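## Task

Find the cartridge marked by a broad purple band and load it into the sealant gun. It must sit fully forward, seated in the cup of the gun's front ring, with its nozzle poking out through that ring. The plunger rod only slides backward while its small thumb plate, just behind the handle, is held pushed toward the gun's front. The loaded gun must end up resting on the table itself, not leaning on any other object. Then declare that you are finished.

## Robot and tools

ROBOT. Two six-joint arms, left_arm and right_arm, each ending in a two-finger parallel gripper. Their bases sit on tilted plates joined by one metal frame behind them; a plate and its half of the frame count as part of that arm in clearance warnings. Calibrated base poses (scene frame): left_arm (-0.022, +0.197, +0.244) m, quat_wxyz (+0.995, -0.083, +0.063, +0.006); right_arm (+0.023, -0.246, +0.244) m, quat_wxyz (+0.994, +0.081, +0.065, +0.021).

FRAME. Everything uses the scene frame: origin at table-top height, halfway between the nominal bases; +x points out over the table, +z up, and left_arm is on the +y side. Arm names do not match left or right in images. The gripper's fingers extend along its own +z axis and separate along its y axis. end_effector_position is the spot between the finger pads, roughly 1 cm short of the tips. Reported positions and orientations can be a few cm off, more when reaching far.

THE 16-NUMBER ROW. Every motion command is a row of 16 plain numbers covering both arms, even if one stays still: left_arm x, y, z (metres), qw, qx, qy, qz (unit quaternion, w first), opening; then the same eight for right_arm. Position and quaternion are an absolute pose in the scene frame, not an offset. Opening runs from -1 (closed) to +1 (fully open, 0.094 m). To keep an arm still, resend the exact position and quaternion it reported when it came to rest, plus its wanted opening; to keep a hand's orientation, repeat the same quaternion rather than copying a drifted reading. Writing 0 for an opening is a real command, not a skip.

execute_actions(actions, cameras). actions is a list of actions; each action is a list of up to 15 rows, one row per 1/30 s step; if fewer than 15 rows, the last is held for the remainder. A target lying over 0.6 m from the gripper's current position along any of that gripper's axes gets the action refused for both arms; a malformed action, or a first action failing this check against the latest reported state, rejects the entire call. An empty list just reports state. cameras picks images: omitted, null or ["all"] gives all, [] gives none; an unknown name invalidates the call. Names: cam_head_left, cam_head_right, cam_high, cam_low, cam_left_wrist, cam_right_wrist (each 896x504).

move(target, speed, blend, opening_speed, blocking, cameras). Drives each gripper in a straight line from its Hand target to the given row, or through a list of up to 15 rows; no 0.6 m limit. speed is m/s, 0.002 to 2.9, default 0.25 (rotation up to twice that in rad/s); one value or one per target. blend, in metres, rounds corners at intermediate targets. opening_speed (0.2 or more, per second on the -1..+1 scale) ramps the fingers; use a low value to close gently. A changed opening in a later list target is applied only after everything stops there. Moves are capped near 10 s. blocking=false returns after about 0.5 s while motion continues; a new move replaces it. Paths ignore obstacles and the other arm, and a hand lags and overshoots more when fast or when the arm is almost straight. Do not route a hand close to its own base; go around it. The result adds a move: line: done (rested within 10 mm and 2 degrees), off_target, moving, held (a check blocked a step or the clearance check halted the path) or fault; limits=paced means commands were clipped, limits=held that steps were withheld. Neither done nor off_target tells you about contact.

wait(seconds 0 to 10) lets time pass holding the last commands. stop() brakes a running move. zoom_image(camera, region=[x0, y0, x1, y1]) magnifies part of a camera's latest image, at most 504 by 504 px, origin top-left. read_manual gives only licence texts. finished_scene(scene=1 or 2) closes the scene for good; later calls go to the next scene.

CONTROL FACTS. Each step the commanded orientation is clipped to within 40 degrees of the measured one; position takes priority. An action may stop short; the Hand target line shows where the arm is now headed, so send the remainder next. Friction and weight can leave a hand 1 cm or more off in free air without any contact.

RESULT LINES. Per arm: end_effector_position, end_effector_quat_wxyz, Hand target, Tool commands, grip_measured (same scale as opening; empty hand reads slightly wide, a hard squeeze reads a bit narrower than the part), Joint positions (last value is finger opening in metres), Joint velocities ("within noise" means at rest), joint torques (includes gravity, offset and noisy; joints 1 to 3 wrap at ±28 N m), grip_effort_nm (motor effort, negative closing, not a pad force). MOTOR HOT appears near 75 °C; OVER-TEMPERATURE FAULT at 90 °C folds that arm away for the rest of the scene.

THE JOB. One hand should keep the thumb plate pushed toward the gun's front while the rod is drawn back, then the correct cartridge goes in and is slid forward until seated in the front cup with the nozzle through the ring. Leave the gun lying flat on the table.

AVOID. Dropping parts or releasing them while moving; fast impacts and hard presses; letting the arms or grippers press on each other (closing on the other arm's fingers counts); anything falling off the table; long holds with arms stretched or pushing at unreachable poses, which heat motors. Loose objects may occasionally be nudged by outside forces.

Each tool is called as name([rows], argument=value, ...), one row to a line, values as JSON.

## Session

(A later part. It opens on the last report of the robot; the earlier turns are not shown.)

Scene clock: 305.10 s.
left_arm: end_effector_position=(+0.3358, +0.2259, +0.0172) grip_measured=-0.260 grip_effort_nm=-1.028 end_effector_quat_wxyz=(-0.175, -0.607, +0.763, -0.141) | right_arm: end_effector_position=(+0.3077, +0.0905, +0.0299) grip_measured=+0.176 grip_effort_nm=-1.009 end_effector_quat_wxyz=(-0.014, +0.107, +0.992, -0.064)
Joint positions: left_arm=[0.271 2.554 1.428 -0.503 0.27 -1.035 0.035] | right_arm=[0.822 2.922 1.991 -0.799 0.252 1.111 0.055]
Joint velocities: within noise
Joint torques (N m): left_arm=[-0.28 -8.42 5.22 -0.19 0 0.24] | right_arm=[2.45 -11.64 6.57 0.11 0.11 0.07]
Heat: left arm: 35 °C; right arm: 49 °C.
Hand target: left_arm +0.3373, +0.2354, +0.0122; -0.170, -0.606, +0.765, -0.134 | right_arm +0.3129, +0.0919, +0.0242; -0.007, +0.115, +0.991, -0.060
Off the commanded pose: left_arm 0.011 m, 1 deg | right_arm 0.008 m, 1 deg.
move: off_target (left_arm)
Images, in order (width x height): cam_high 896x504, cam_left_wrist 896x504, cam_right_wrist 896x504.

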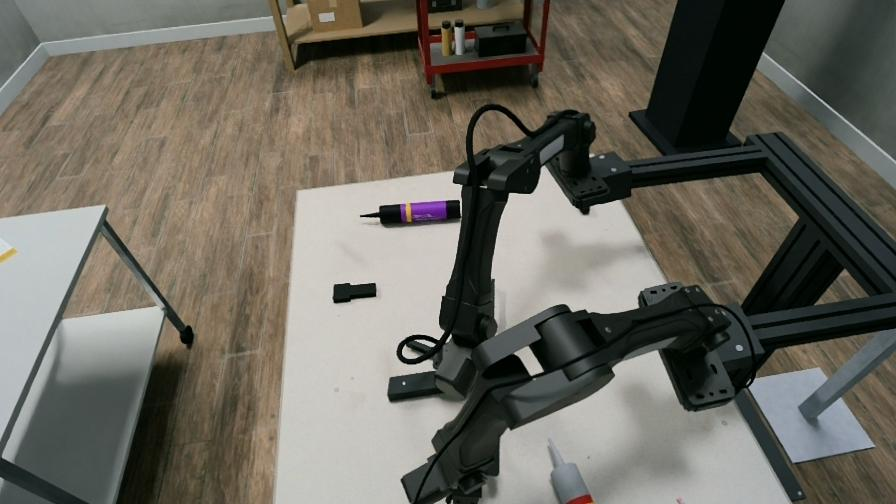

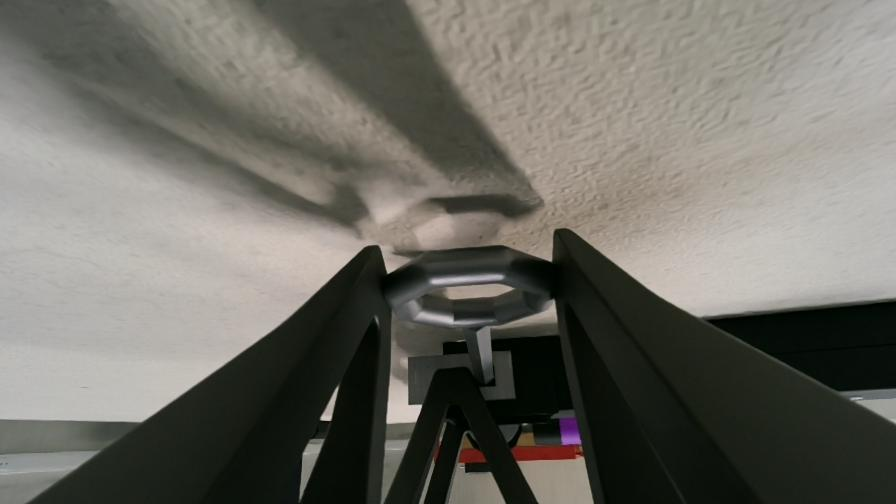

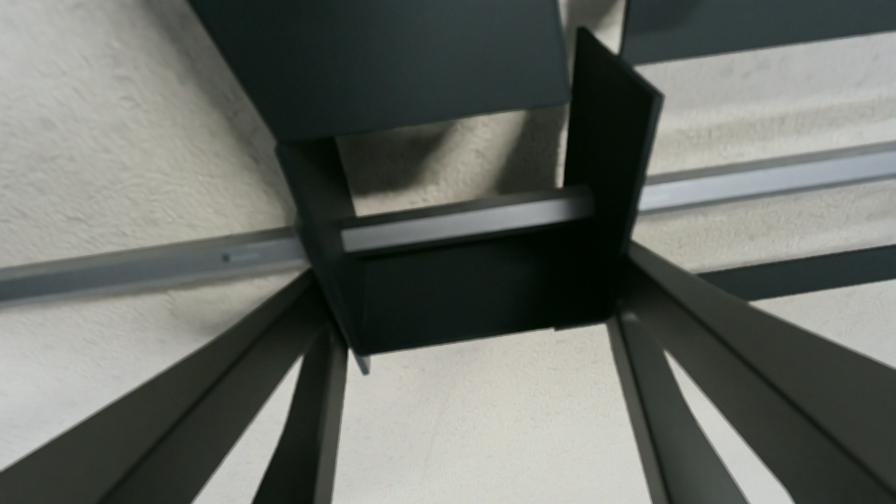

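move([
  [0.3626, 0.3477, 0.013, -0.170, -0.606, 0.765, -0.134, -0.4, 0.313, 0.092, 0.024, -0.007, 0.1151, 0.9914, -0.0606, 0.05],
], speed=0.08)

Scene clock: 310.63 s.
left_arm: end_effector_position=(+0.3584, +0.3271, +0.0192) grip_measured=-0.260 grip_effort_nm=-1.033 end_effector_quat_wxyz=(-0.191, -0.606, +0.759, -0.144) | right_arm: end_effector_position=(+0.3106, +0.0939, +0.0320) grip_measured=+0.175 grip_effort_nm=-1.004 end_effector_quat_wxyz=(-0.012, +0.106, +0.993, -0.059)
Joint positions: left_arm=[0.475 2.702 1.864 -0.876 0.266 -0.823 0.035] | right_arm=[0.822 2.922 2.003 -0.801 0.25 1.105 0.055]
Joint velocities: within noise
Joint torques (N m): left_arm=[0.9 -9.92 7.51 -0.18 -0.13 0.33] | right_arm=[2.5 -11.69 5.48 0.18 0.13 0.12]
Heat: left arm: 36 °C; right arm: 49 °C.
Hand target: left_arm +0.3620, +0.3476, +0.0138; -0.170, -0.607, +0.765, -0.134 | right_arm +0.3128, +0.0918, +0.0242; -0.007, +0.115, +0.991, -0.061
Off the commanded pose: left_arm 0.022 m, 3 deg | right_arm 0.009 m, 1 deg.
move: off_target (left_arm)

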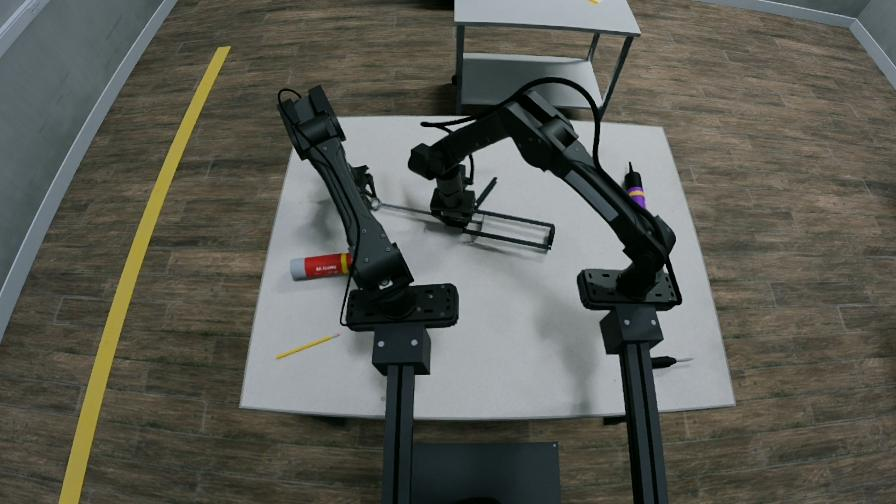

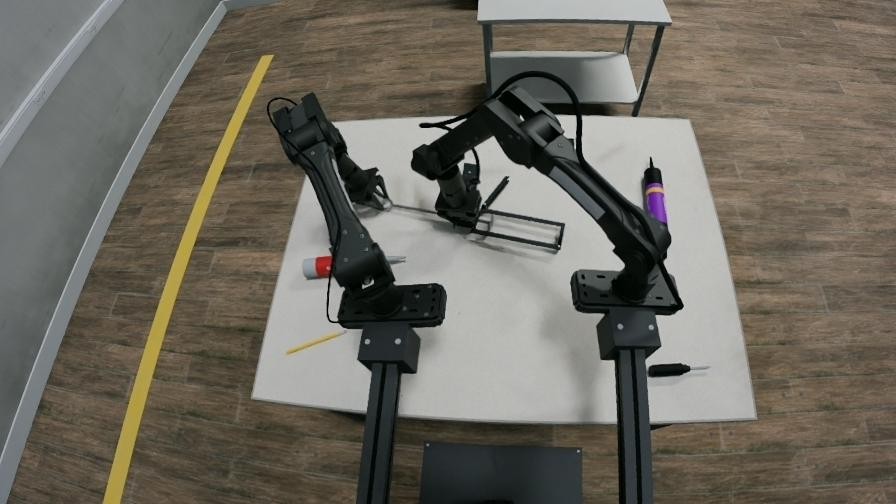

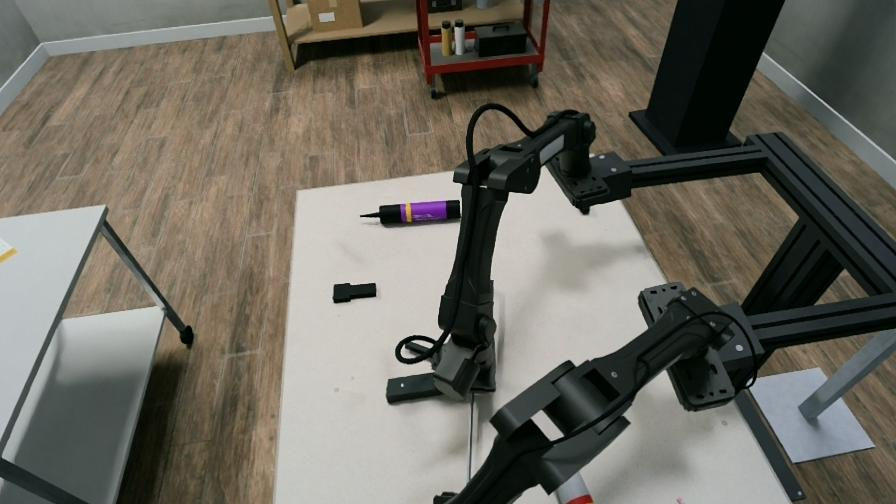

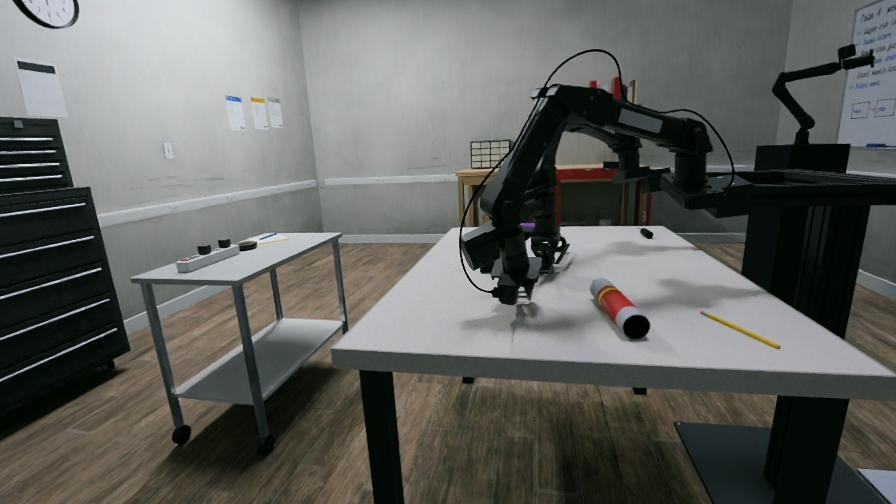

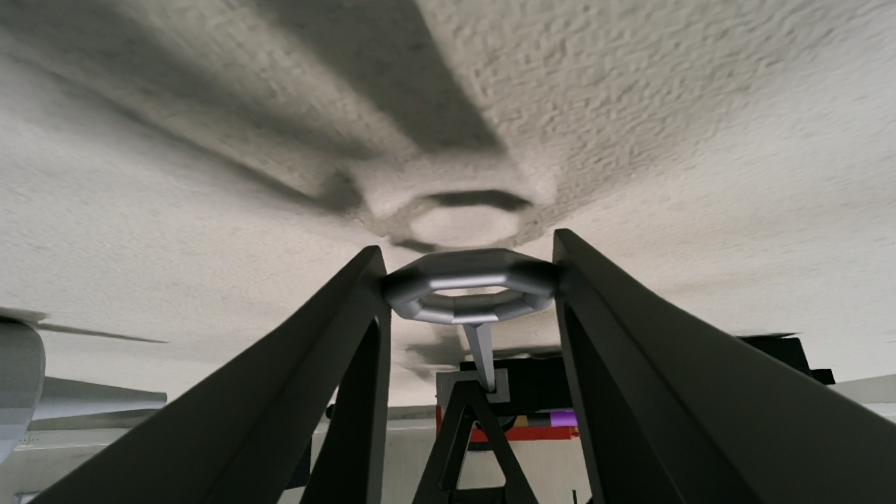

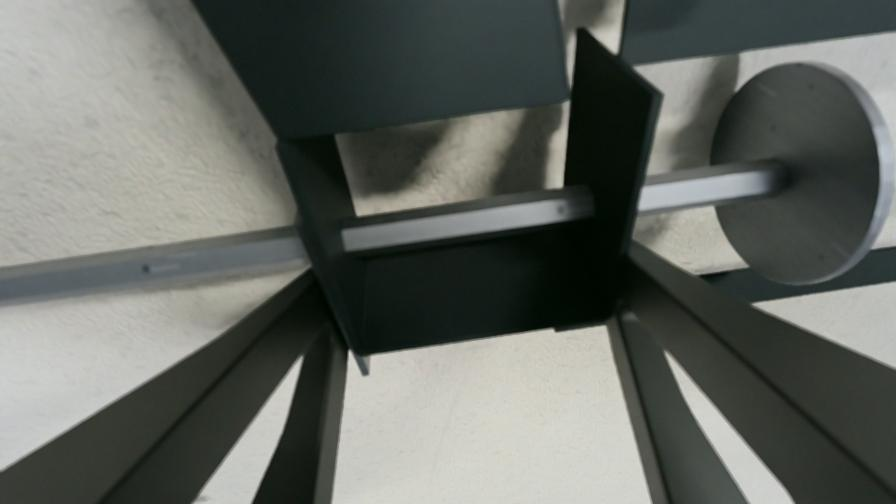

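move([
  [0.3661, 0.3630, 0.013, -0.170, -0.606, 0.765, -0.134, -0.4, 0.313, 0.092, 0.024, -0.007, 0.1151, 0.9914, -0.0606, 0.05],
], speed=0.05, cameras=["cam_right_wrist"])

Scene clock: 327.43 s.
left_arm: end_effector_position=(+0.3612, +0.3386, +0.0198) grip_measured=-0.260 grip_effort_nm=-1.028 end_effector_quat_wxyz=(-0.196, -0.605, +0.758, -0.146) | right_arm: end_effector_position=(+0.3110, +0.0944, +0.0324) grip_measured=+0.175 grip_effort_nm=-1.009 end_effector_quat_wxyz=(-0.012, +0.105, +0.993, -0.058)
Joint positions: left_arm=[0.496 2.737 1.949 -0.942 0.269 -0.799 0.035] | right_arm=[0.822 2.922 2.005 -0.802 0.249 1.104 0.055]
Joint velocities: within noise
Joint torques (N m): left_arm=[1.32 -10.19 7.94 -0.14 -0.23 0.3] | right_arm=[2.51 -11.71 5.42 0.17 0.13 0.14]
Heat: left arm: 36 °C; right arm: 51 °C.
Hand target: left_arm +0.3653, +0.3628, +0.0140; -0.170, -0.607, +0.765, -0.134 | right_arm +0.3128, +0.0919, +0.0242; -0.007, +0.115, +0.991, -0.061
Off the commanded pose: left_arm 0.026 m, 3 deg | right_arm 0.009 m, 1 deg.
move: off_target (left_arm)
Images, in order (width x height): cam_right_wrist 896x504.

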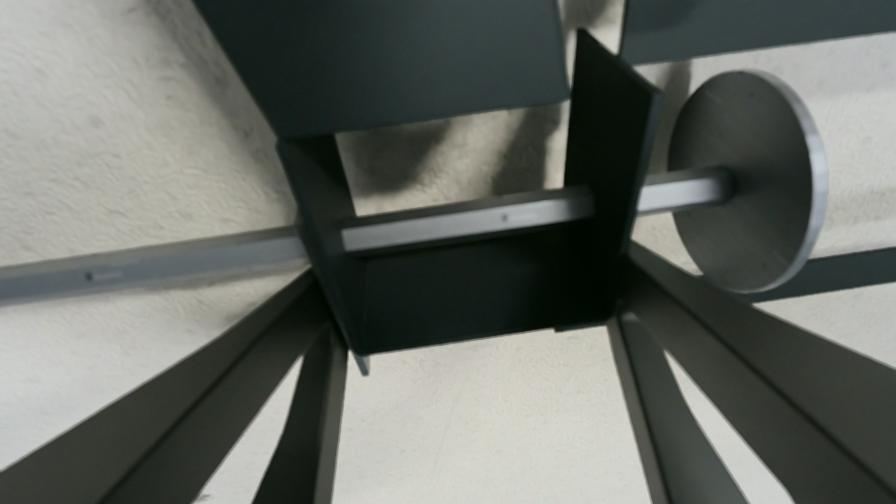

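move([
  [0.3675, 0.3690, 0.013, -0.170, -0.606, 0.765, -0.134, -0.4, 0.313, 0.092, 0.024, -0.007, 0.1151, 0.9914, -0.0606, 0.05],
], speed=0.05, cameras=["cam_right_wrist"])

Scene clock: 330.47 s.
left_arm: end_effector_position=(+0.3621, +0.3421, +0.0200) grip_measured=-0.260 grip_effort_nm=-1.023 end_effector_quat_wxyz=(-0.199, -0.604, +0.757, -0.147) | right_arm: end_effector_position=(+0.3110, +0.0944, +0.0324) grip_measured=+0.175 grip_effort_nm=-1.009 end_effector_quat_wxyz=(-0.012, +0.105, +0.993, -0.058)
Joint positions: left_arm=[0.502 2.752 1.984 -0.97 0.269 -0.792 0.035] | right_arm=[0.822 2.922 2.005 -0.802 0.249 1.104 0.055]
Joint velocities: within noise
Joint torques (N m): left_arm=[1.58 -10.32 8.09 -0.15 -0.18 0.32] | right_arm=[2.52 -11.7 5.38 0.18 0.13 0.16]
Heat: left arm: 36 °C; right arm: 51 °C.
Hand target: left_arm +0.3666, +0.3687, +0.0143; -0.170, -0.607, +0.765, -0.133 | right_arm +0.3128, +0.0919, +0.0242; -0.007, +0.115, +0.991, -0.061
Off the commanded pose: left_arm 0.028 m, 4 deg | right_arm 0.009 m, 1 deg.
move: off_target (left_arm)
Images, in order (width x height): cam_right_wrist 896x504.

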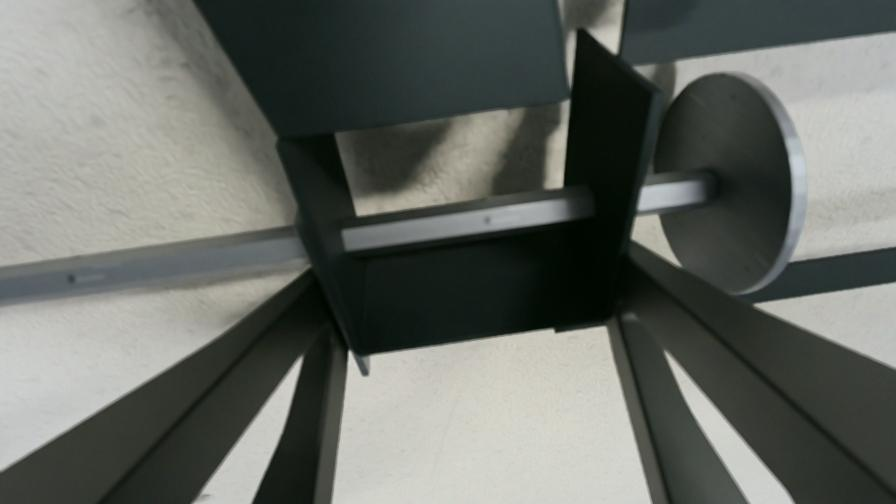

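move([
  [0.3687, 0.3745, 0.013, -0.170, -0.606, 0.765, -0.134, -0.4, 0.313, 0.092, 0.024, -0.007, 0.1151, 0.9914, -0.0606, 0.05],
], speed=0.05, cameras=["cam_right_wrist"])

Scene clock: 333.93 s.
left_arm: end_effector_position=(+0.3635, +0.3477, +0.0202) grip_measured=-0.260 grip_effort_nm=-1.028 end_effector_quat_wxyz=(-0.200, -0.604, +0.757, -0.147) | right_arm: end_effector_position=(+0.3113, +0.0947, +0.0326) grip_measured=+0.175 grip_effort_nm=-1.004 end_effector_quat_wxyz=(-0.012, +0.105, +0.993, -0.057)
Joint positions: left_arm=[0.511 2.767 2.02 -0.995 0.269 -0.782 0.035] | right_arm=[0.822 2.922 2.007 -0.802 0.249 1.104 0.055]
Joint velocities: within noise
Joint torques (N m): left_arm=[1.51 -10.37 8.31 -0.14 -0.22 0.33] | right_arm=[2.55 -11.73 5.2 0.18 0.15 0.15]
Heat: left arm: 36 °C; right arm: 52 °C.
Hand target: left_arm +0.3678, +0.3742, +0.0143; -0.170, -0.607, +0.765, -0.133 | right_arm +0.3128, +0.0919, +0.0242; -0.007, +0.115, +0.991, -0.061
Off the commanded pose: left_arm 0.028 m, 4 deg | right_arm 0.009 m, 1 deg.
move: off_target (left_arm)
Images, in order (width x height): cam_right_wrist 896x504.

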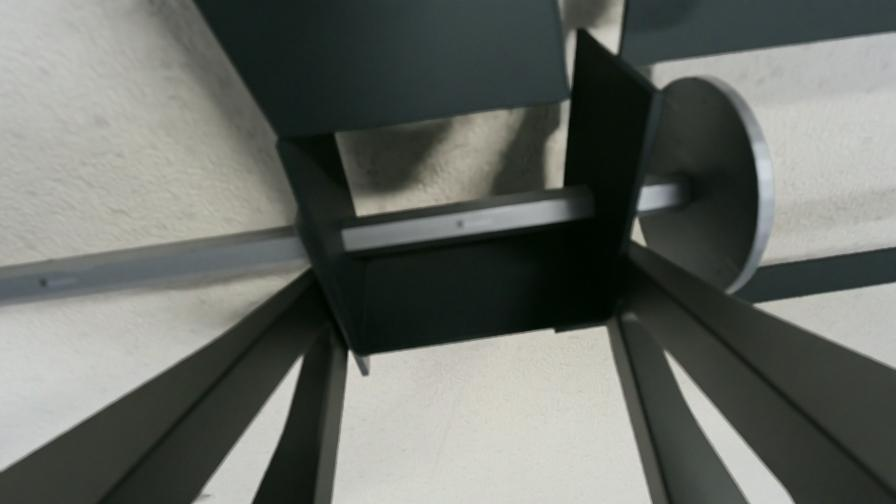

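move([
  [0.3687, 0.3745, 0.013, -0.170, -0.606, 0.765, -0.134, -0.4, 0.313, 0.094, 0.026, -0.007, 0.1151, 0.9914, -0.0606, 0.26],
  [0.3687, 0.3745, 0.013, -0.170, -0.606, 0.765, -0.134, -0.4, 0.313, 0.095, 0.09, -0.007, 0.1151, 0.9914, -0.0606, 0.26],
], speed=0.12, cameras=["cam_right_wrist"])

Scene clock: 341.37 s.
left_arm: end_effector_position=(+0.3597, +0.3557, +0.0222) grip_measured=-0.260 grip_effort_nm=-1.023 end_effector_quat_wxyz=(-0.202, -0.609, +0.754, -0.139) | right_arm: end_effector_position=(+0.3117, +0.1017, +0.0559) grip_measured=+0.260 grip_effort_nm=-0.002 end_effector_quat_wxyz=(-0.014, +0.120, +0.992, -0.041)
Joint positions: left_arm=[0.524 2.767 2.035 -1.017 0.253 -0.782 0.035] | right_arm=[0.833 2.855 1.972 -0.811 0.226 1.137 0.059]
Joint velocities: within noise
Joint torques (N m): left_arm=[0.28 -10.13 7.54 0 -0.1 0.32] | right_arm=[4.33 -19.38 4.85 -0.93 0.31 0.15]
Heat: left arm: 39 °C; right arm: 53 °C.
Hand target: left_arm +0.3680, +0.3744, +0.0142; -0.170, -0.607, +0.765, -0.133 | right_arm +0.3133, +0.0957, +0.0876; -0.006, +0.115, +0.992, -0.060
Off the commanded pose: left_arm 0.023 m, 4 deg | right_arm 0.035 m, 2 deg.
move: off_target (left_arm, right_arm)
Images, in order (width x height): cam_right_wrist 896x504.

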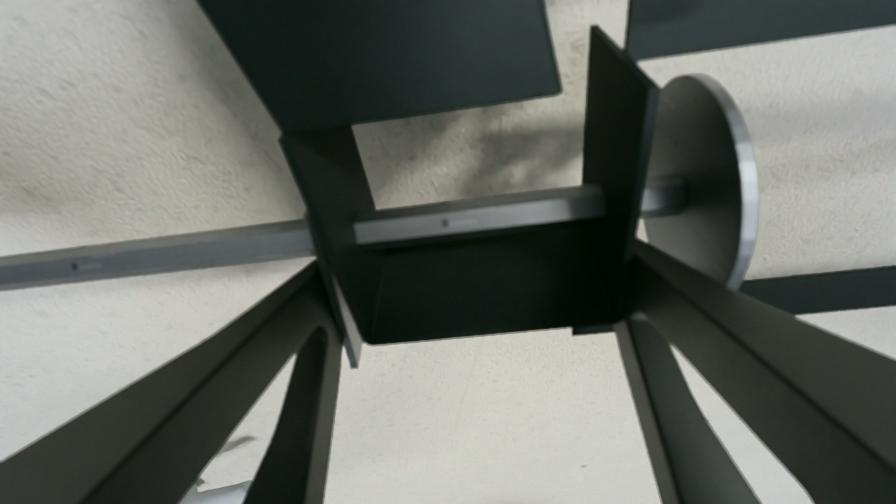

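move([
  [0.3687, 0.3745, 0.013, -0.170, -0.606, 0.765, -0.134, -0.4, 0.313, 0.094, 0.026, -0.007, 0.1151, 0.9914, -0.0606, 0.26],
  [0.3687, 0.3745, 0.013, -0.170, -0.606, 0.765, -0.134, -0.4, 0.313, 0.096, 0.026, -0.007, 0.1151, 0.9914, -0.0606, 0.42],
], speed=0.08, opening_speed=0.5, cameras=["cam_right_wrist","cam_left_wrist"])

Scene clock: 346.27 s.
left_arm: end_effector_position=(+0.3622, +0.3619, +0.0203) grip_measured=-0.260 grip_effort_nm=-1.033 end_effector_quat_wxyz=(-0.191, -0.610, +0.757, -0.135) | right_arm: end_effector_position=(+0.3108, +0.1067, +0.0330) grip_measured=+0.417 grip_effort_nm=0.164 end_effector_quat_wxyz=(-0.011, +0.115, +0.993, -0.039)
Joint positions: left_arm=[0.529 2.767 2.04 -1.001 0.242 -0.779 0.035] | right_arm=[0.832 2.926 2.017 -0.778 0.229 1.125 0.067]
Joint velocities: within noise
Joint torques (N m): left_arm=[-0.16 -9.98 7.23 -0.09 0.01 0.28] | right_arm=[2.21 -11.52 6.53 -0.2 0.31 -0.06]
Heat: left arm: 40 °C; right arm: 56 °C.
Hand target: left_arm +0.3684, +0.3743, +0.0136; -0.170, -0.606, +0.765, -0.134 | right_arm +0.3128, +0.0959, +0.0262; -0.007, +0.115, +0.992, -0.060
Off the commanded pose: left_arm 0.016 m, 3 deg | right_arm 0.013 m, 3 deg.
move: off_target (left_arm, right_arm); target 2's new opening was sent with right_arm's hand 0.016 m and 3 deg from that target
Images, in order (width x height): cam_left_wrist 896x504, cam_right_wrist 896x504.

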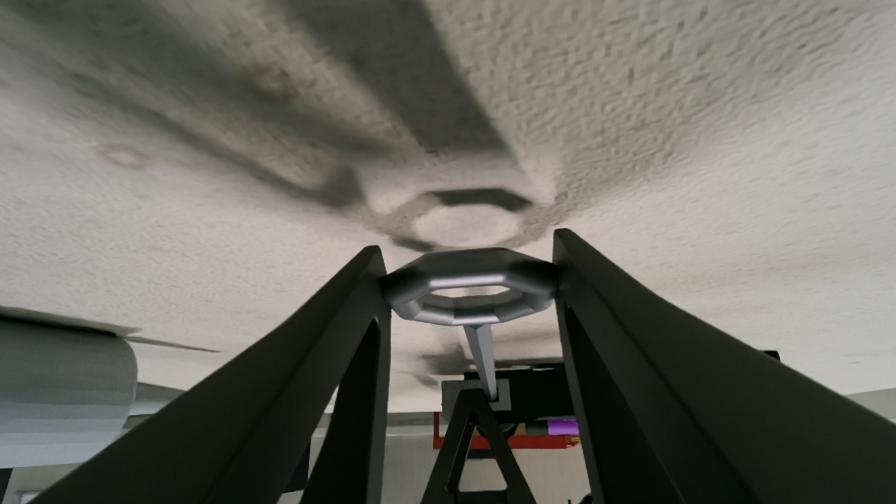

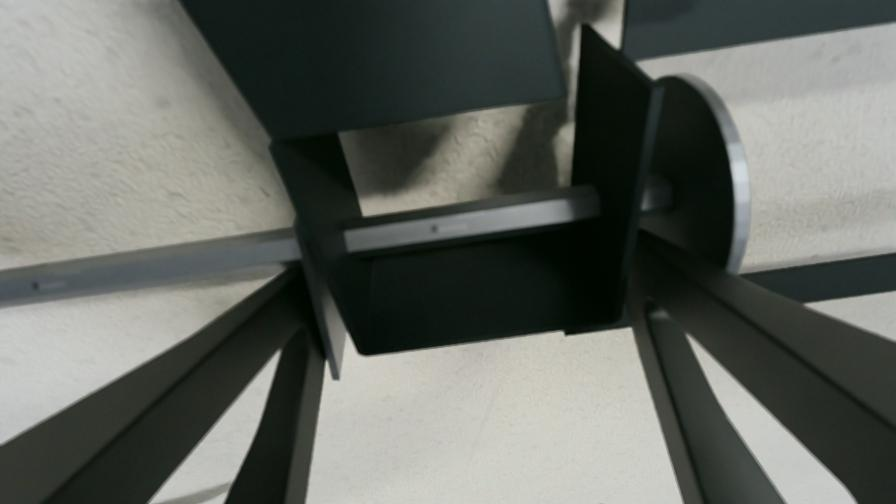

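move([
  [0.3687, 0.3745, 0.013, -0.170, -0.606, 0.765, -0.134, -0.4, 0.315, 0.094, 0.085, -0.007, 0.1151, 0.9914, -0.0606, 0.42],
], speed=0.12, cameras=["cam_right_wrist","cam_left_wrist"])

Scene clock: 350.80 s.
left_arm: end_effector_position=(+0.3627, +0.3642, +0.0201) grip_measured=-0.260 grip_effort_nm=-1.028 end_effector_quat_wxyz=(-0.188, -0.610, +0.758, -0.133) | right_arm: end_effector_position=(+0.3097, +0.0917, +0.0683) grip_measured=+0.418 grip_effort_nm=0.144 end_effector_quat_wxyz=(-0.021, +0.113, +0.991, -0.063)
Joint positions: left_arm=[0.531 2.767 2.043 -0.999 0.236 -0.776 0.035] | right_arm=[0.832 2.832 1.976 -0.883 0.237 1.134 0.067]
Joint velocities: within noise
Joint torques (N m): left_arm=[-0.23 -10.09 7.01 -0.12 0.05 0.26] | right_arm=[3.79 -16.46 4.7 -0.2 0.2 0.14]
Heat: left arm: 40 °C; right arm: 55 °C.
Hand target: left_arm +0.3683, +0.3744, +0.0135; -0.170, -0.606, +0.765, -0.134 | right_arm +0.3150, +0.0941, +0.0846; -0.007, +0.115, +0.991, -0.060
Off the commanded pose: left_arm 0.014 m, 2 deg | right_arm 0.018 m, 2 deg.
move: off_target (left_arm, right_arm)
Images, in order (width x height): cam_left_wrist 896x504, cam_right_wrist 896x504.

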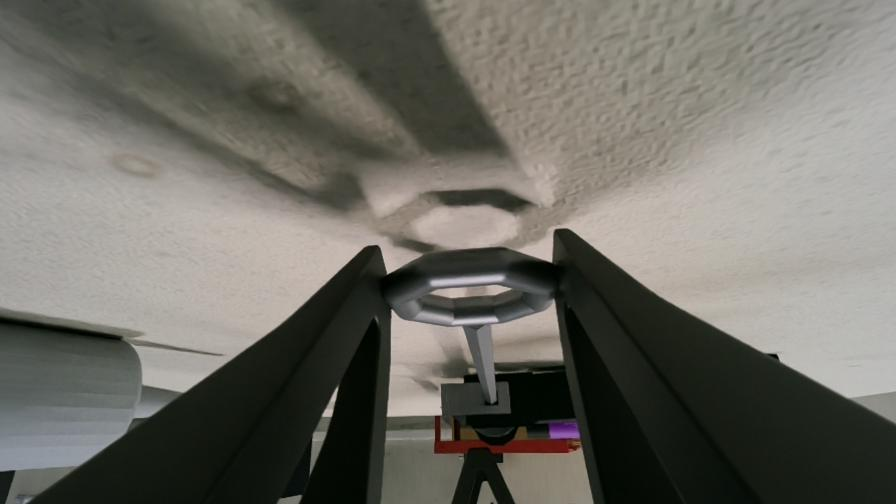

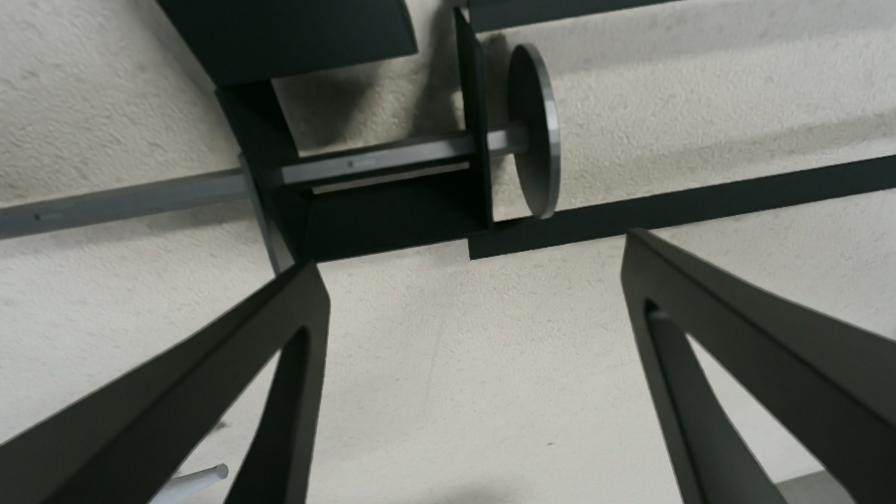

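move([
  [0.3687, 0.3745, 0.013, -0.170, -0.606, 0.765, -0.134, -0.4, 0.311, 0.105, 0.075, -0.007, 0.1151, 0.9914, -0.0606, 0.99],
  [0.3687, 0.3745, 0.013, -0.170, -0.606, 0.765, -0.134, -0.4, 0.311, 0.105, 0.047, -0.007, 0.1151, 0.9914, -0.0606, 0.99],
], speed=0.12, cameras=["cam_right_wrist","cam_left_wrist"])

Scene clock: 361.80 s.
left_arm: end_effector_position=(+0.3633, +0.3651, +0.0200) grip_measured=-0.260 grip_effort_nm=-1.033 end_effector_quat_wxyz=(-0.186, -0.609, +0.760, -0.132) | right_arm: end_effector_position=(+0.3091, +0.0990, +0.0496) grip_measured=+0.987 grip_effort_nm=0.159 end_effector_quat_wxyz=(-0.019, +0.117, +0.991, -0.062)
Joint positions: left_arm=[0.531 2.767 2.044 -0.997 0.234 -0.775 0.035] | right_arm=[0.835 2.902 2.039 -0.873 0.238 1.145 0.093]
Joint velocities: within noise
Joint torques (N m): left_arm=[-0.28 -10.1 6.87 -0.12 0.07 0.25] | right_arm=[4.16 -11.97 7.15 0.06 0.21 0.05]
Heat: left arm: 42 °C; right arm: 60 °C.
Hand target: left_arm +0.3685, +0.3745, +0.0134; -0.170, -0.606, +0.765, -0.134 | right_arm +0.3109, +0.1050, +0.0473; -0.007, +0.115, +0.992, -0.060
Off the commanded pose: left_arm 0.013 m, 2 deg | right_arm 0.007 m, 1 deg.
move: off_target (left_arm)
Images, in order (width x height): cam_left_wrist 896x504, cam_right_wrist 896x504.

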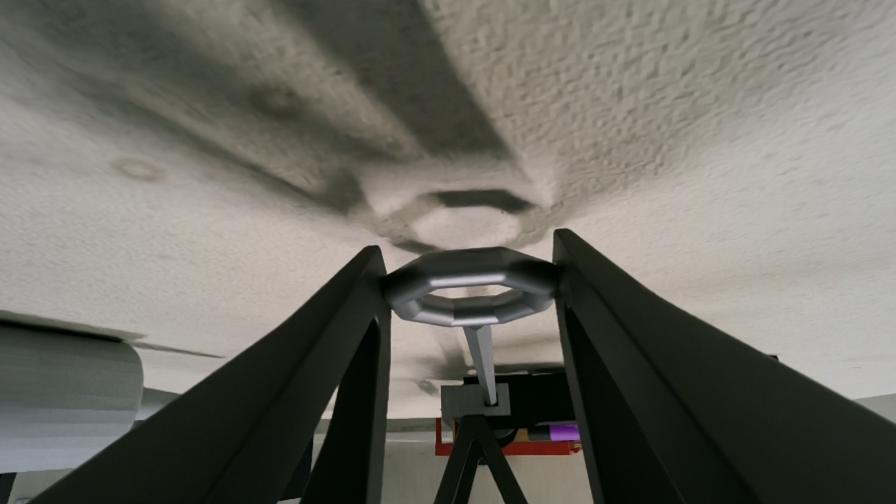

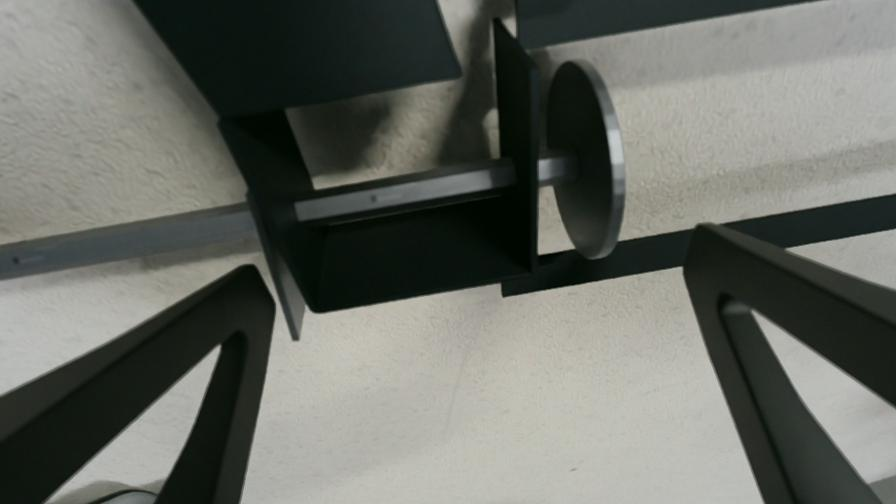

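move([
  [0.3687, 0.3745, 0.013, -0.170, -0.606, 0.765, -0.134, -0.4, 0.303, 0.112, 0.050, -0.007, 0.1151, 0.9914, -0.0606, 0.99],
  [0.3687, 0.3745, 0.013, -0.170, -0.606, 0.765, -0.134, -0.4, 0.303, 0.112, 0.035, -0.007, 0.1151, 0.9914, -0.0606, 0.99],
], speed=0.1, cameras=["cam_right_wrist","cam_left_wrist"])

Scene clock: 367.27 s.
left_arm: end_effector_position=(+0.3633, +0.3651, +0.0200) grip_measured=-0.260 grip_effort_nm=-1.033 end_effector_quat_wxyz=(-0.186, -0.609, +0.760, -0.132) | right_arm: end_effector_position=(+0.3011, +0.1037, +0.0362) grip_measured=+0.987 grip_effort_nm=0.164 end_effector_quat_wxyz=(-0.020, +0.115, +0.991, -0.066)
Joint positions: left_arm=[0.531 2.767 2.044 -0.997 0.234 -0.775 0.035] | right_arm=[0.849 2.948 2.068 -0.867 0.238 1.158 0.093]
Joint velocities: within noise
Joint torques (N m): left_arm=[-0.28 -10.17 6.93 -0.14 0.11 0.24] | right_arm=[4.25 -12.22 7.04 0.07 0.17 0.1]
Heat: left arm: 42 °C; right arm: 57 °C.
Hand target: left_arm +0.3685, +0.3745, +0.0134; -0.170, -0.606, +0.765, -0.134 | right_arm +0.3029, +0.1118, +0.0352; -0.007, +0.115, +0.991, -0.060
Off the commanded pose: left_arm 0.013 m, 2 deg | right_arm 0.009 m, 2 deg.
move: off_target (left_arm)
Images, in order (width x height): cam_left_wrist 896x504, cam_right_wrist 896x504.

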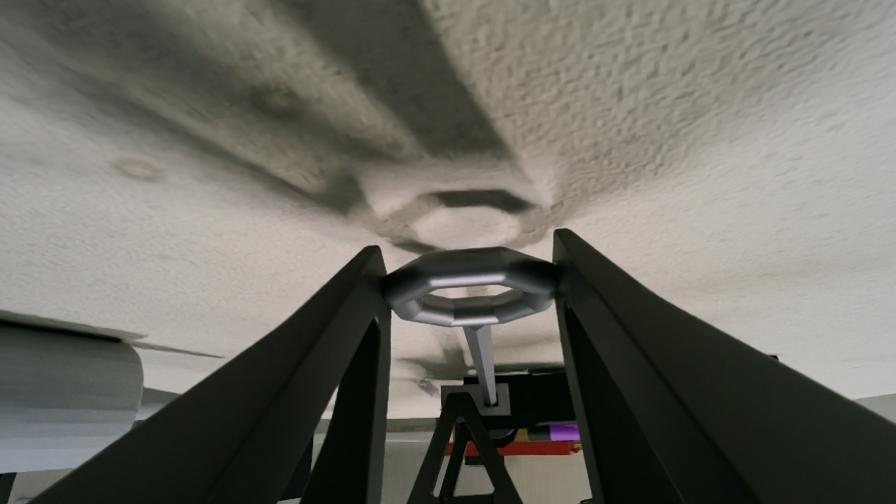

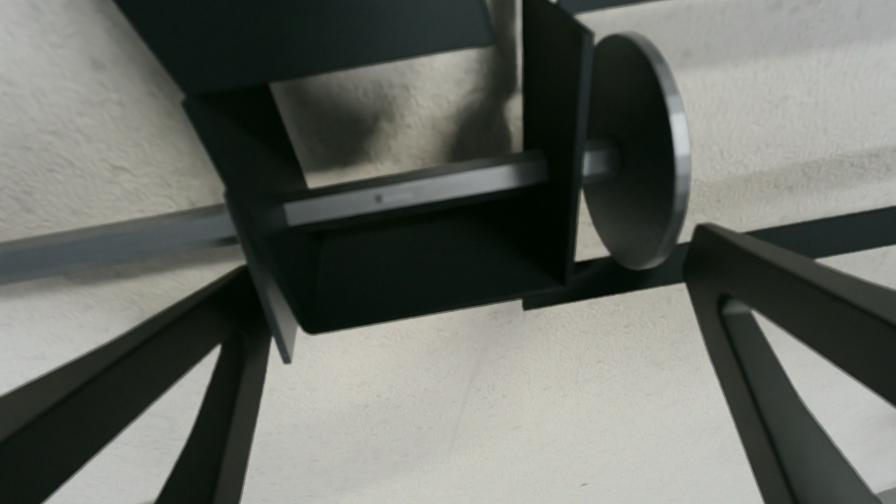

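move([
  [0.3687, 0.3745, 0.013, -0.170, -0.606, 0.765, -0.134, -0.4, 0.303, 0.1135, 0.029, -0.007, 0.1151, 0.9914, -0.0606, 0.99],
  [0.3687, 0.3745, 0.013, -0.170, -0.606, 0.765, -0.134, -0.4, 0.303, 0.1135, 0.028, -0.007, 0.1151, 0.9914, -0.0606, 0.45],
], speed=0.1, opening_speed=0.5, cameras=["cam_right_wrist","cam_left_wrist"])

Scene clock: 374.83 s.
left_arm: end_effector_position=(+0.3633, +0.3691, +0.0192) grip_measured=-0.260 grip_effort_nm=-1.028 end_effector_quat_wxyz=(-0.182, -0.611, +0.760, -0.128) | right_arm: end_effector_position=(+0.3030, +0.1071, +0.0311) grip_measured=+0.457 grip_effort_nm=-0.335 end_effector_quat_wxyz=(-0.017, +0.119, +0.991, -0.062)
Joint positions: left_arm=[0.535 2.767 2.046 -0.992 0.224 -0.775 0.035] | right_arm=[0.849 2.97 2.092 -0.861 0.24 1.162 0.068]
Joint velocities: within noise
Joint torques (N m): left_arm=[-0.69 -10.1 6.8 -0.18 0.16 0.25] | right_arm=[4.15 -11.97 7.06 0.05 0.14 0.03]
Heat: left arm: 43 °C; right arm: 55 °C.
Hand target: left_arm +0.3685, +0.3745, +0.0133; -0.170, -0.606, +0.765, -0.134 | right_arm +0.3030, +0.1134, +0.0281; -0.007, +0.115, +0.991, -0.060
Off the commanded pose: left_arm 0.010 m, 2 deg | right_arm 0.007 m, 1 deg.
move: done
Images, in order (width x height): cam_left_wrist 896x504, cam_right_wrist 896x504.

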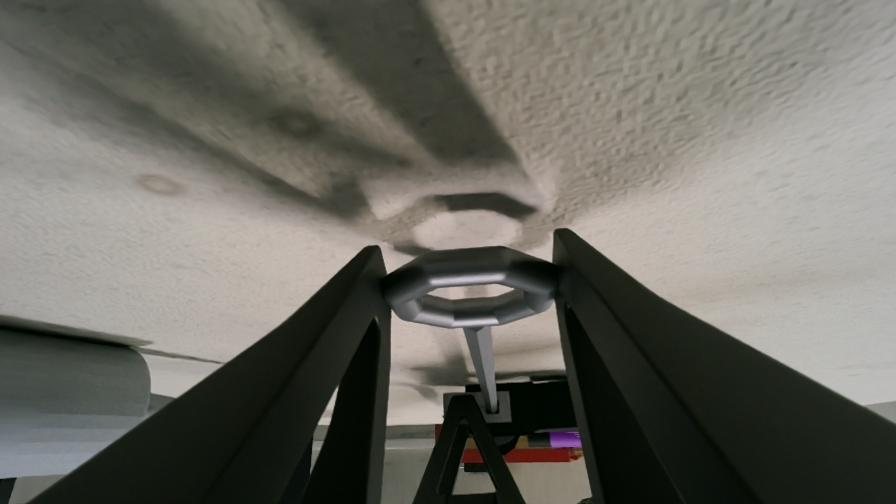

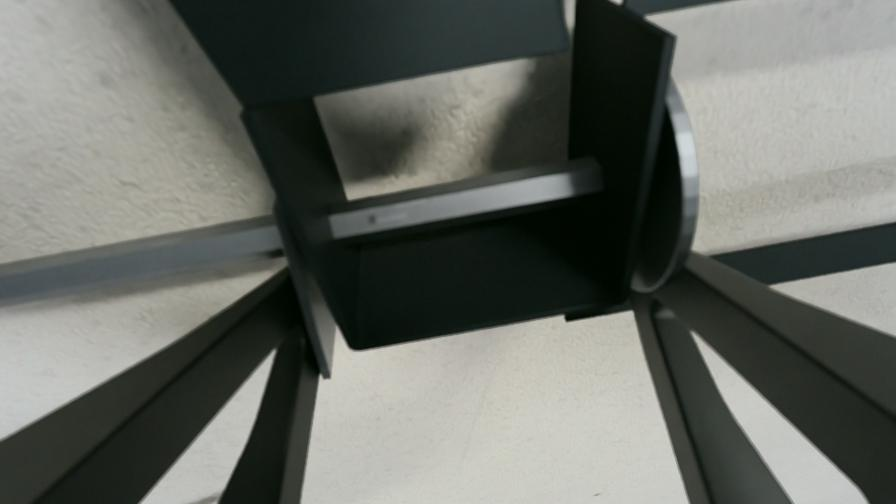

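move([
  [0.3705, 0.3840, 0.013, -0.170, -0.606, 0.765, -0.134, -0.4, 0.303, 0.1135, 0.028, -0.007, 0.1151, 0.9914, -0.0606, 0.1],
], speed=0.03, opening_speed=0.5, cameras=["cam_right_wrist","cam_left_wrist"])

Scene clock: 379.50 s.
left_arm: end_effector_position=(+0.3668, +0.3755, +0.0210) grip_measured=-0.260 grip_effort_nm=-1.028 end_effector_quat_wxyz=(-0.182, -0.610, +0.760, -0.129) | right_arm: end_effector_position=(+0.3037, +0.1071, +0.0313) grip_measured=+0.187 grip_effort_nm=-0.984 end_effector_quat_wxyz=(-0.015, +0.121, +0.991, -0.063)
Joint positions: left_arm=[0.543 2.787 2.102 -1.029 0.225 -0.765 0.035] | right_arm=[0.849 2.97 2.093 -0.861 0.242 1.166 0.056]
Joint velocities: within noise
Joint torques (N m): left_arm=[-0.09 -9.77 7.43 -0.2 0.16 0.31] | right_arm=[4.1 -11.95 6.99 0.05 0.13 -0.01]
Heat: left arm: 43 °C; right arm: 54 °C.
Hand target: left_arm +0.3702, +0.3839, +0.0133; -0.169, -0.606, +0.765, -0.134 | right_arm +0.3029, +0.1133, +0.0281; -0.007, +0.115, +0.991, -0.060
Off the commanded pose: left_arm 0.012 m, 2 deg | right_arm 0.007 m, 1 deg.
move: off_target (left_arm)
Images, in order (width x height): cam_left_wrist 896x504, cam_right_wrist 896x504.

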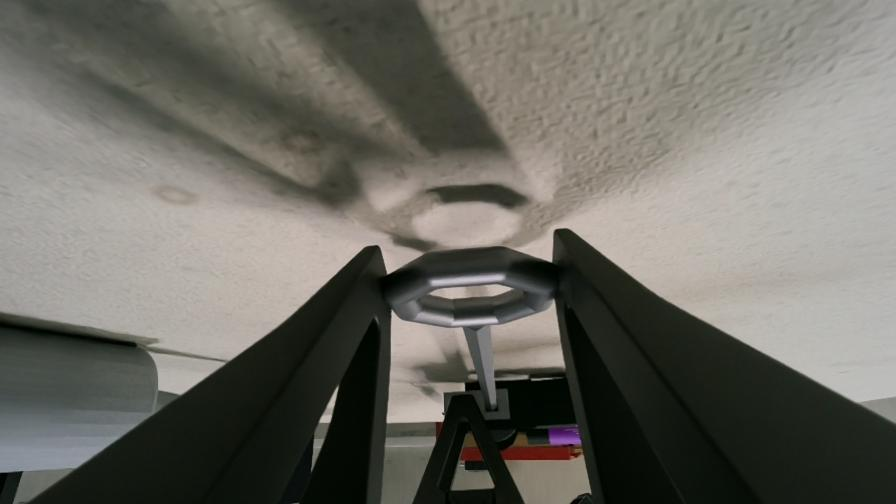

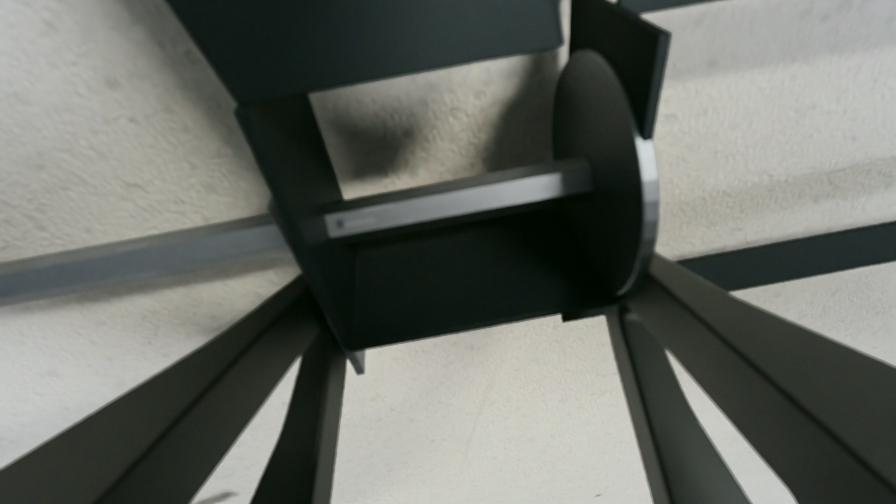

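move([
  [0.3680, 0.3800, 0.013, -0.170, -0.606, 0.765, -0.134, -0.4, 0.305, 0.1135, 0.028, -0.007, 0.1151, 0.9914, -0.0606, 0.1],
  [0.3680, 0.3800, 0.013, -0.170, -0.606, 0.765, -0.134, -0.4, 0.305, 0.1155, 0.028, -0.007, 0.1151, 0.9914, -0.0606, 0.8],
  [0.3680, 0.3800, 0.013, -0.170, -0.606, 0.765, -0.134, -0.4, 0.305, 0.1155, 0.10, -0.007, 0.1151, 0.9914, -0.0606, 0.8],
], speed=0.1, opening_speed=1.0, cameras=["cam_right_wrist","cam_left_wrist"])

Scene clock: 409.83 s.
left_arm: end_effector_position=(+0.3676, +0.3763, +0.0205) grip_measured=-0.260 grip_effort_nm=-1.033 end_effector_quat_wxyz=(-0.179, -0.610, +0.761, -0.129) | right_arm: end_effector_position=(+0.3056, +0.1103, +0.0826) grip_measured=+0.797 grip_effort_nm=0.168 end_effector_quat_wxyz=(-0.016, +0.118, +0.991, -0.065)
Joint positions: left_arm=[0.543 2.787 2.102 -1.024 0.223 -0.765 0.035] | right_arm=[0.873 2.857 2.08 -0.969 0.24 1.185 0.084]
Joint velocities: within noise
Joint torques (N m): left_arm=[-0.28 -10.81 4.21 -0.03 0.14 0.29] | right_arm=[4.72 -16.64 4.9 -0.21 0.12 0.13]
Heat: left arm: 38 °C; right arm: 50 °C.
Hand target: left_arm +0.3679, +0.3800, +0.0132; -0.170, -0.606, +0.765, -0.134 | right_arm +0.3050, +0.1155, +0.0996; -0.007, +0.115, +0.991, -0.060
Off the commanded pose: left_arm 0.008 m, 1 deg | right_arm 0.018 m, 1 deg.
move: off_target (right_arm)
Images, in order (width x height): cam_left_wrist 896x504, cam_right_wrist 896x504.

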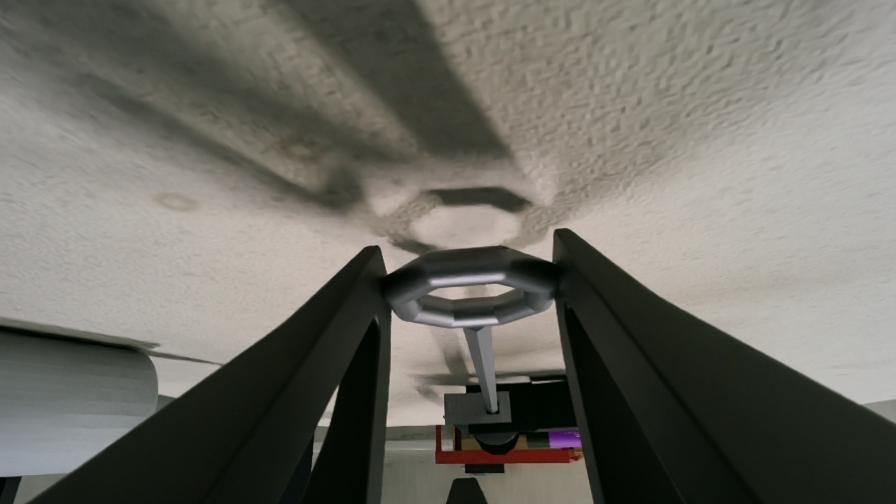

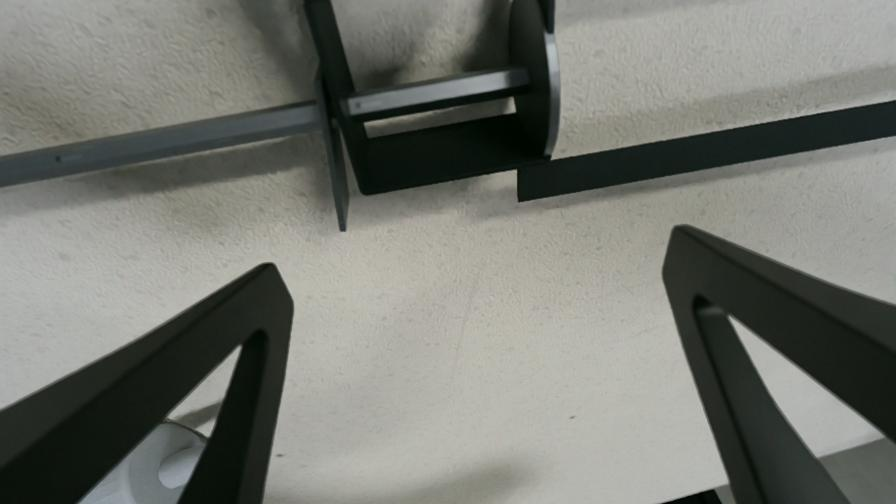

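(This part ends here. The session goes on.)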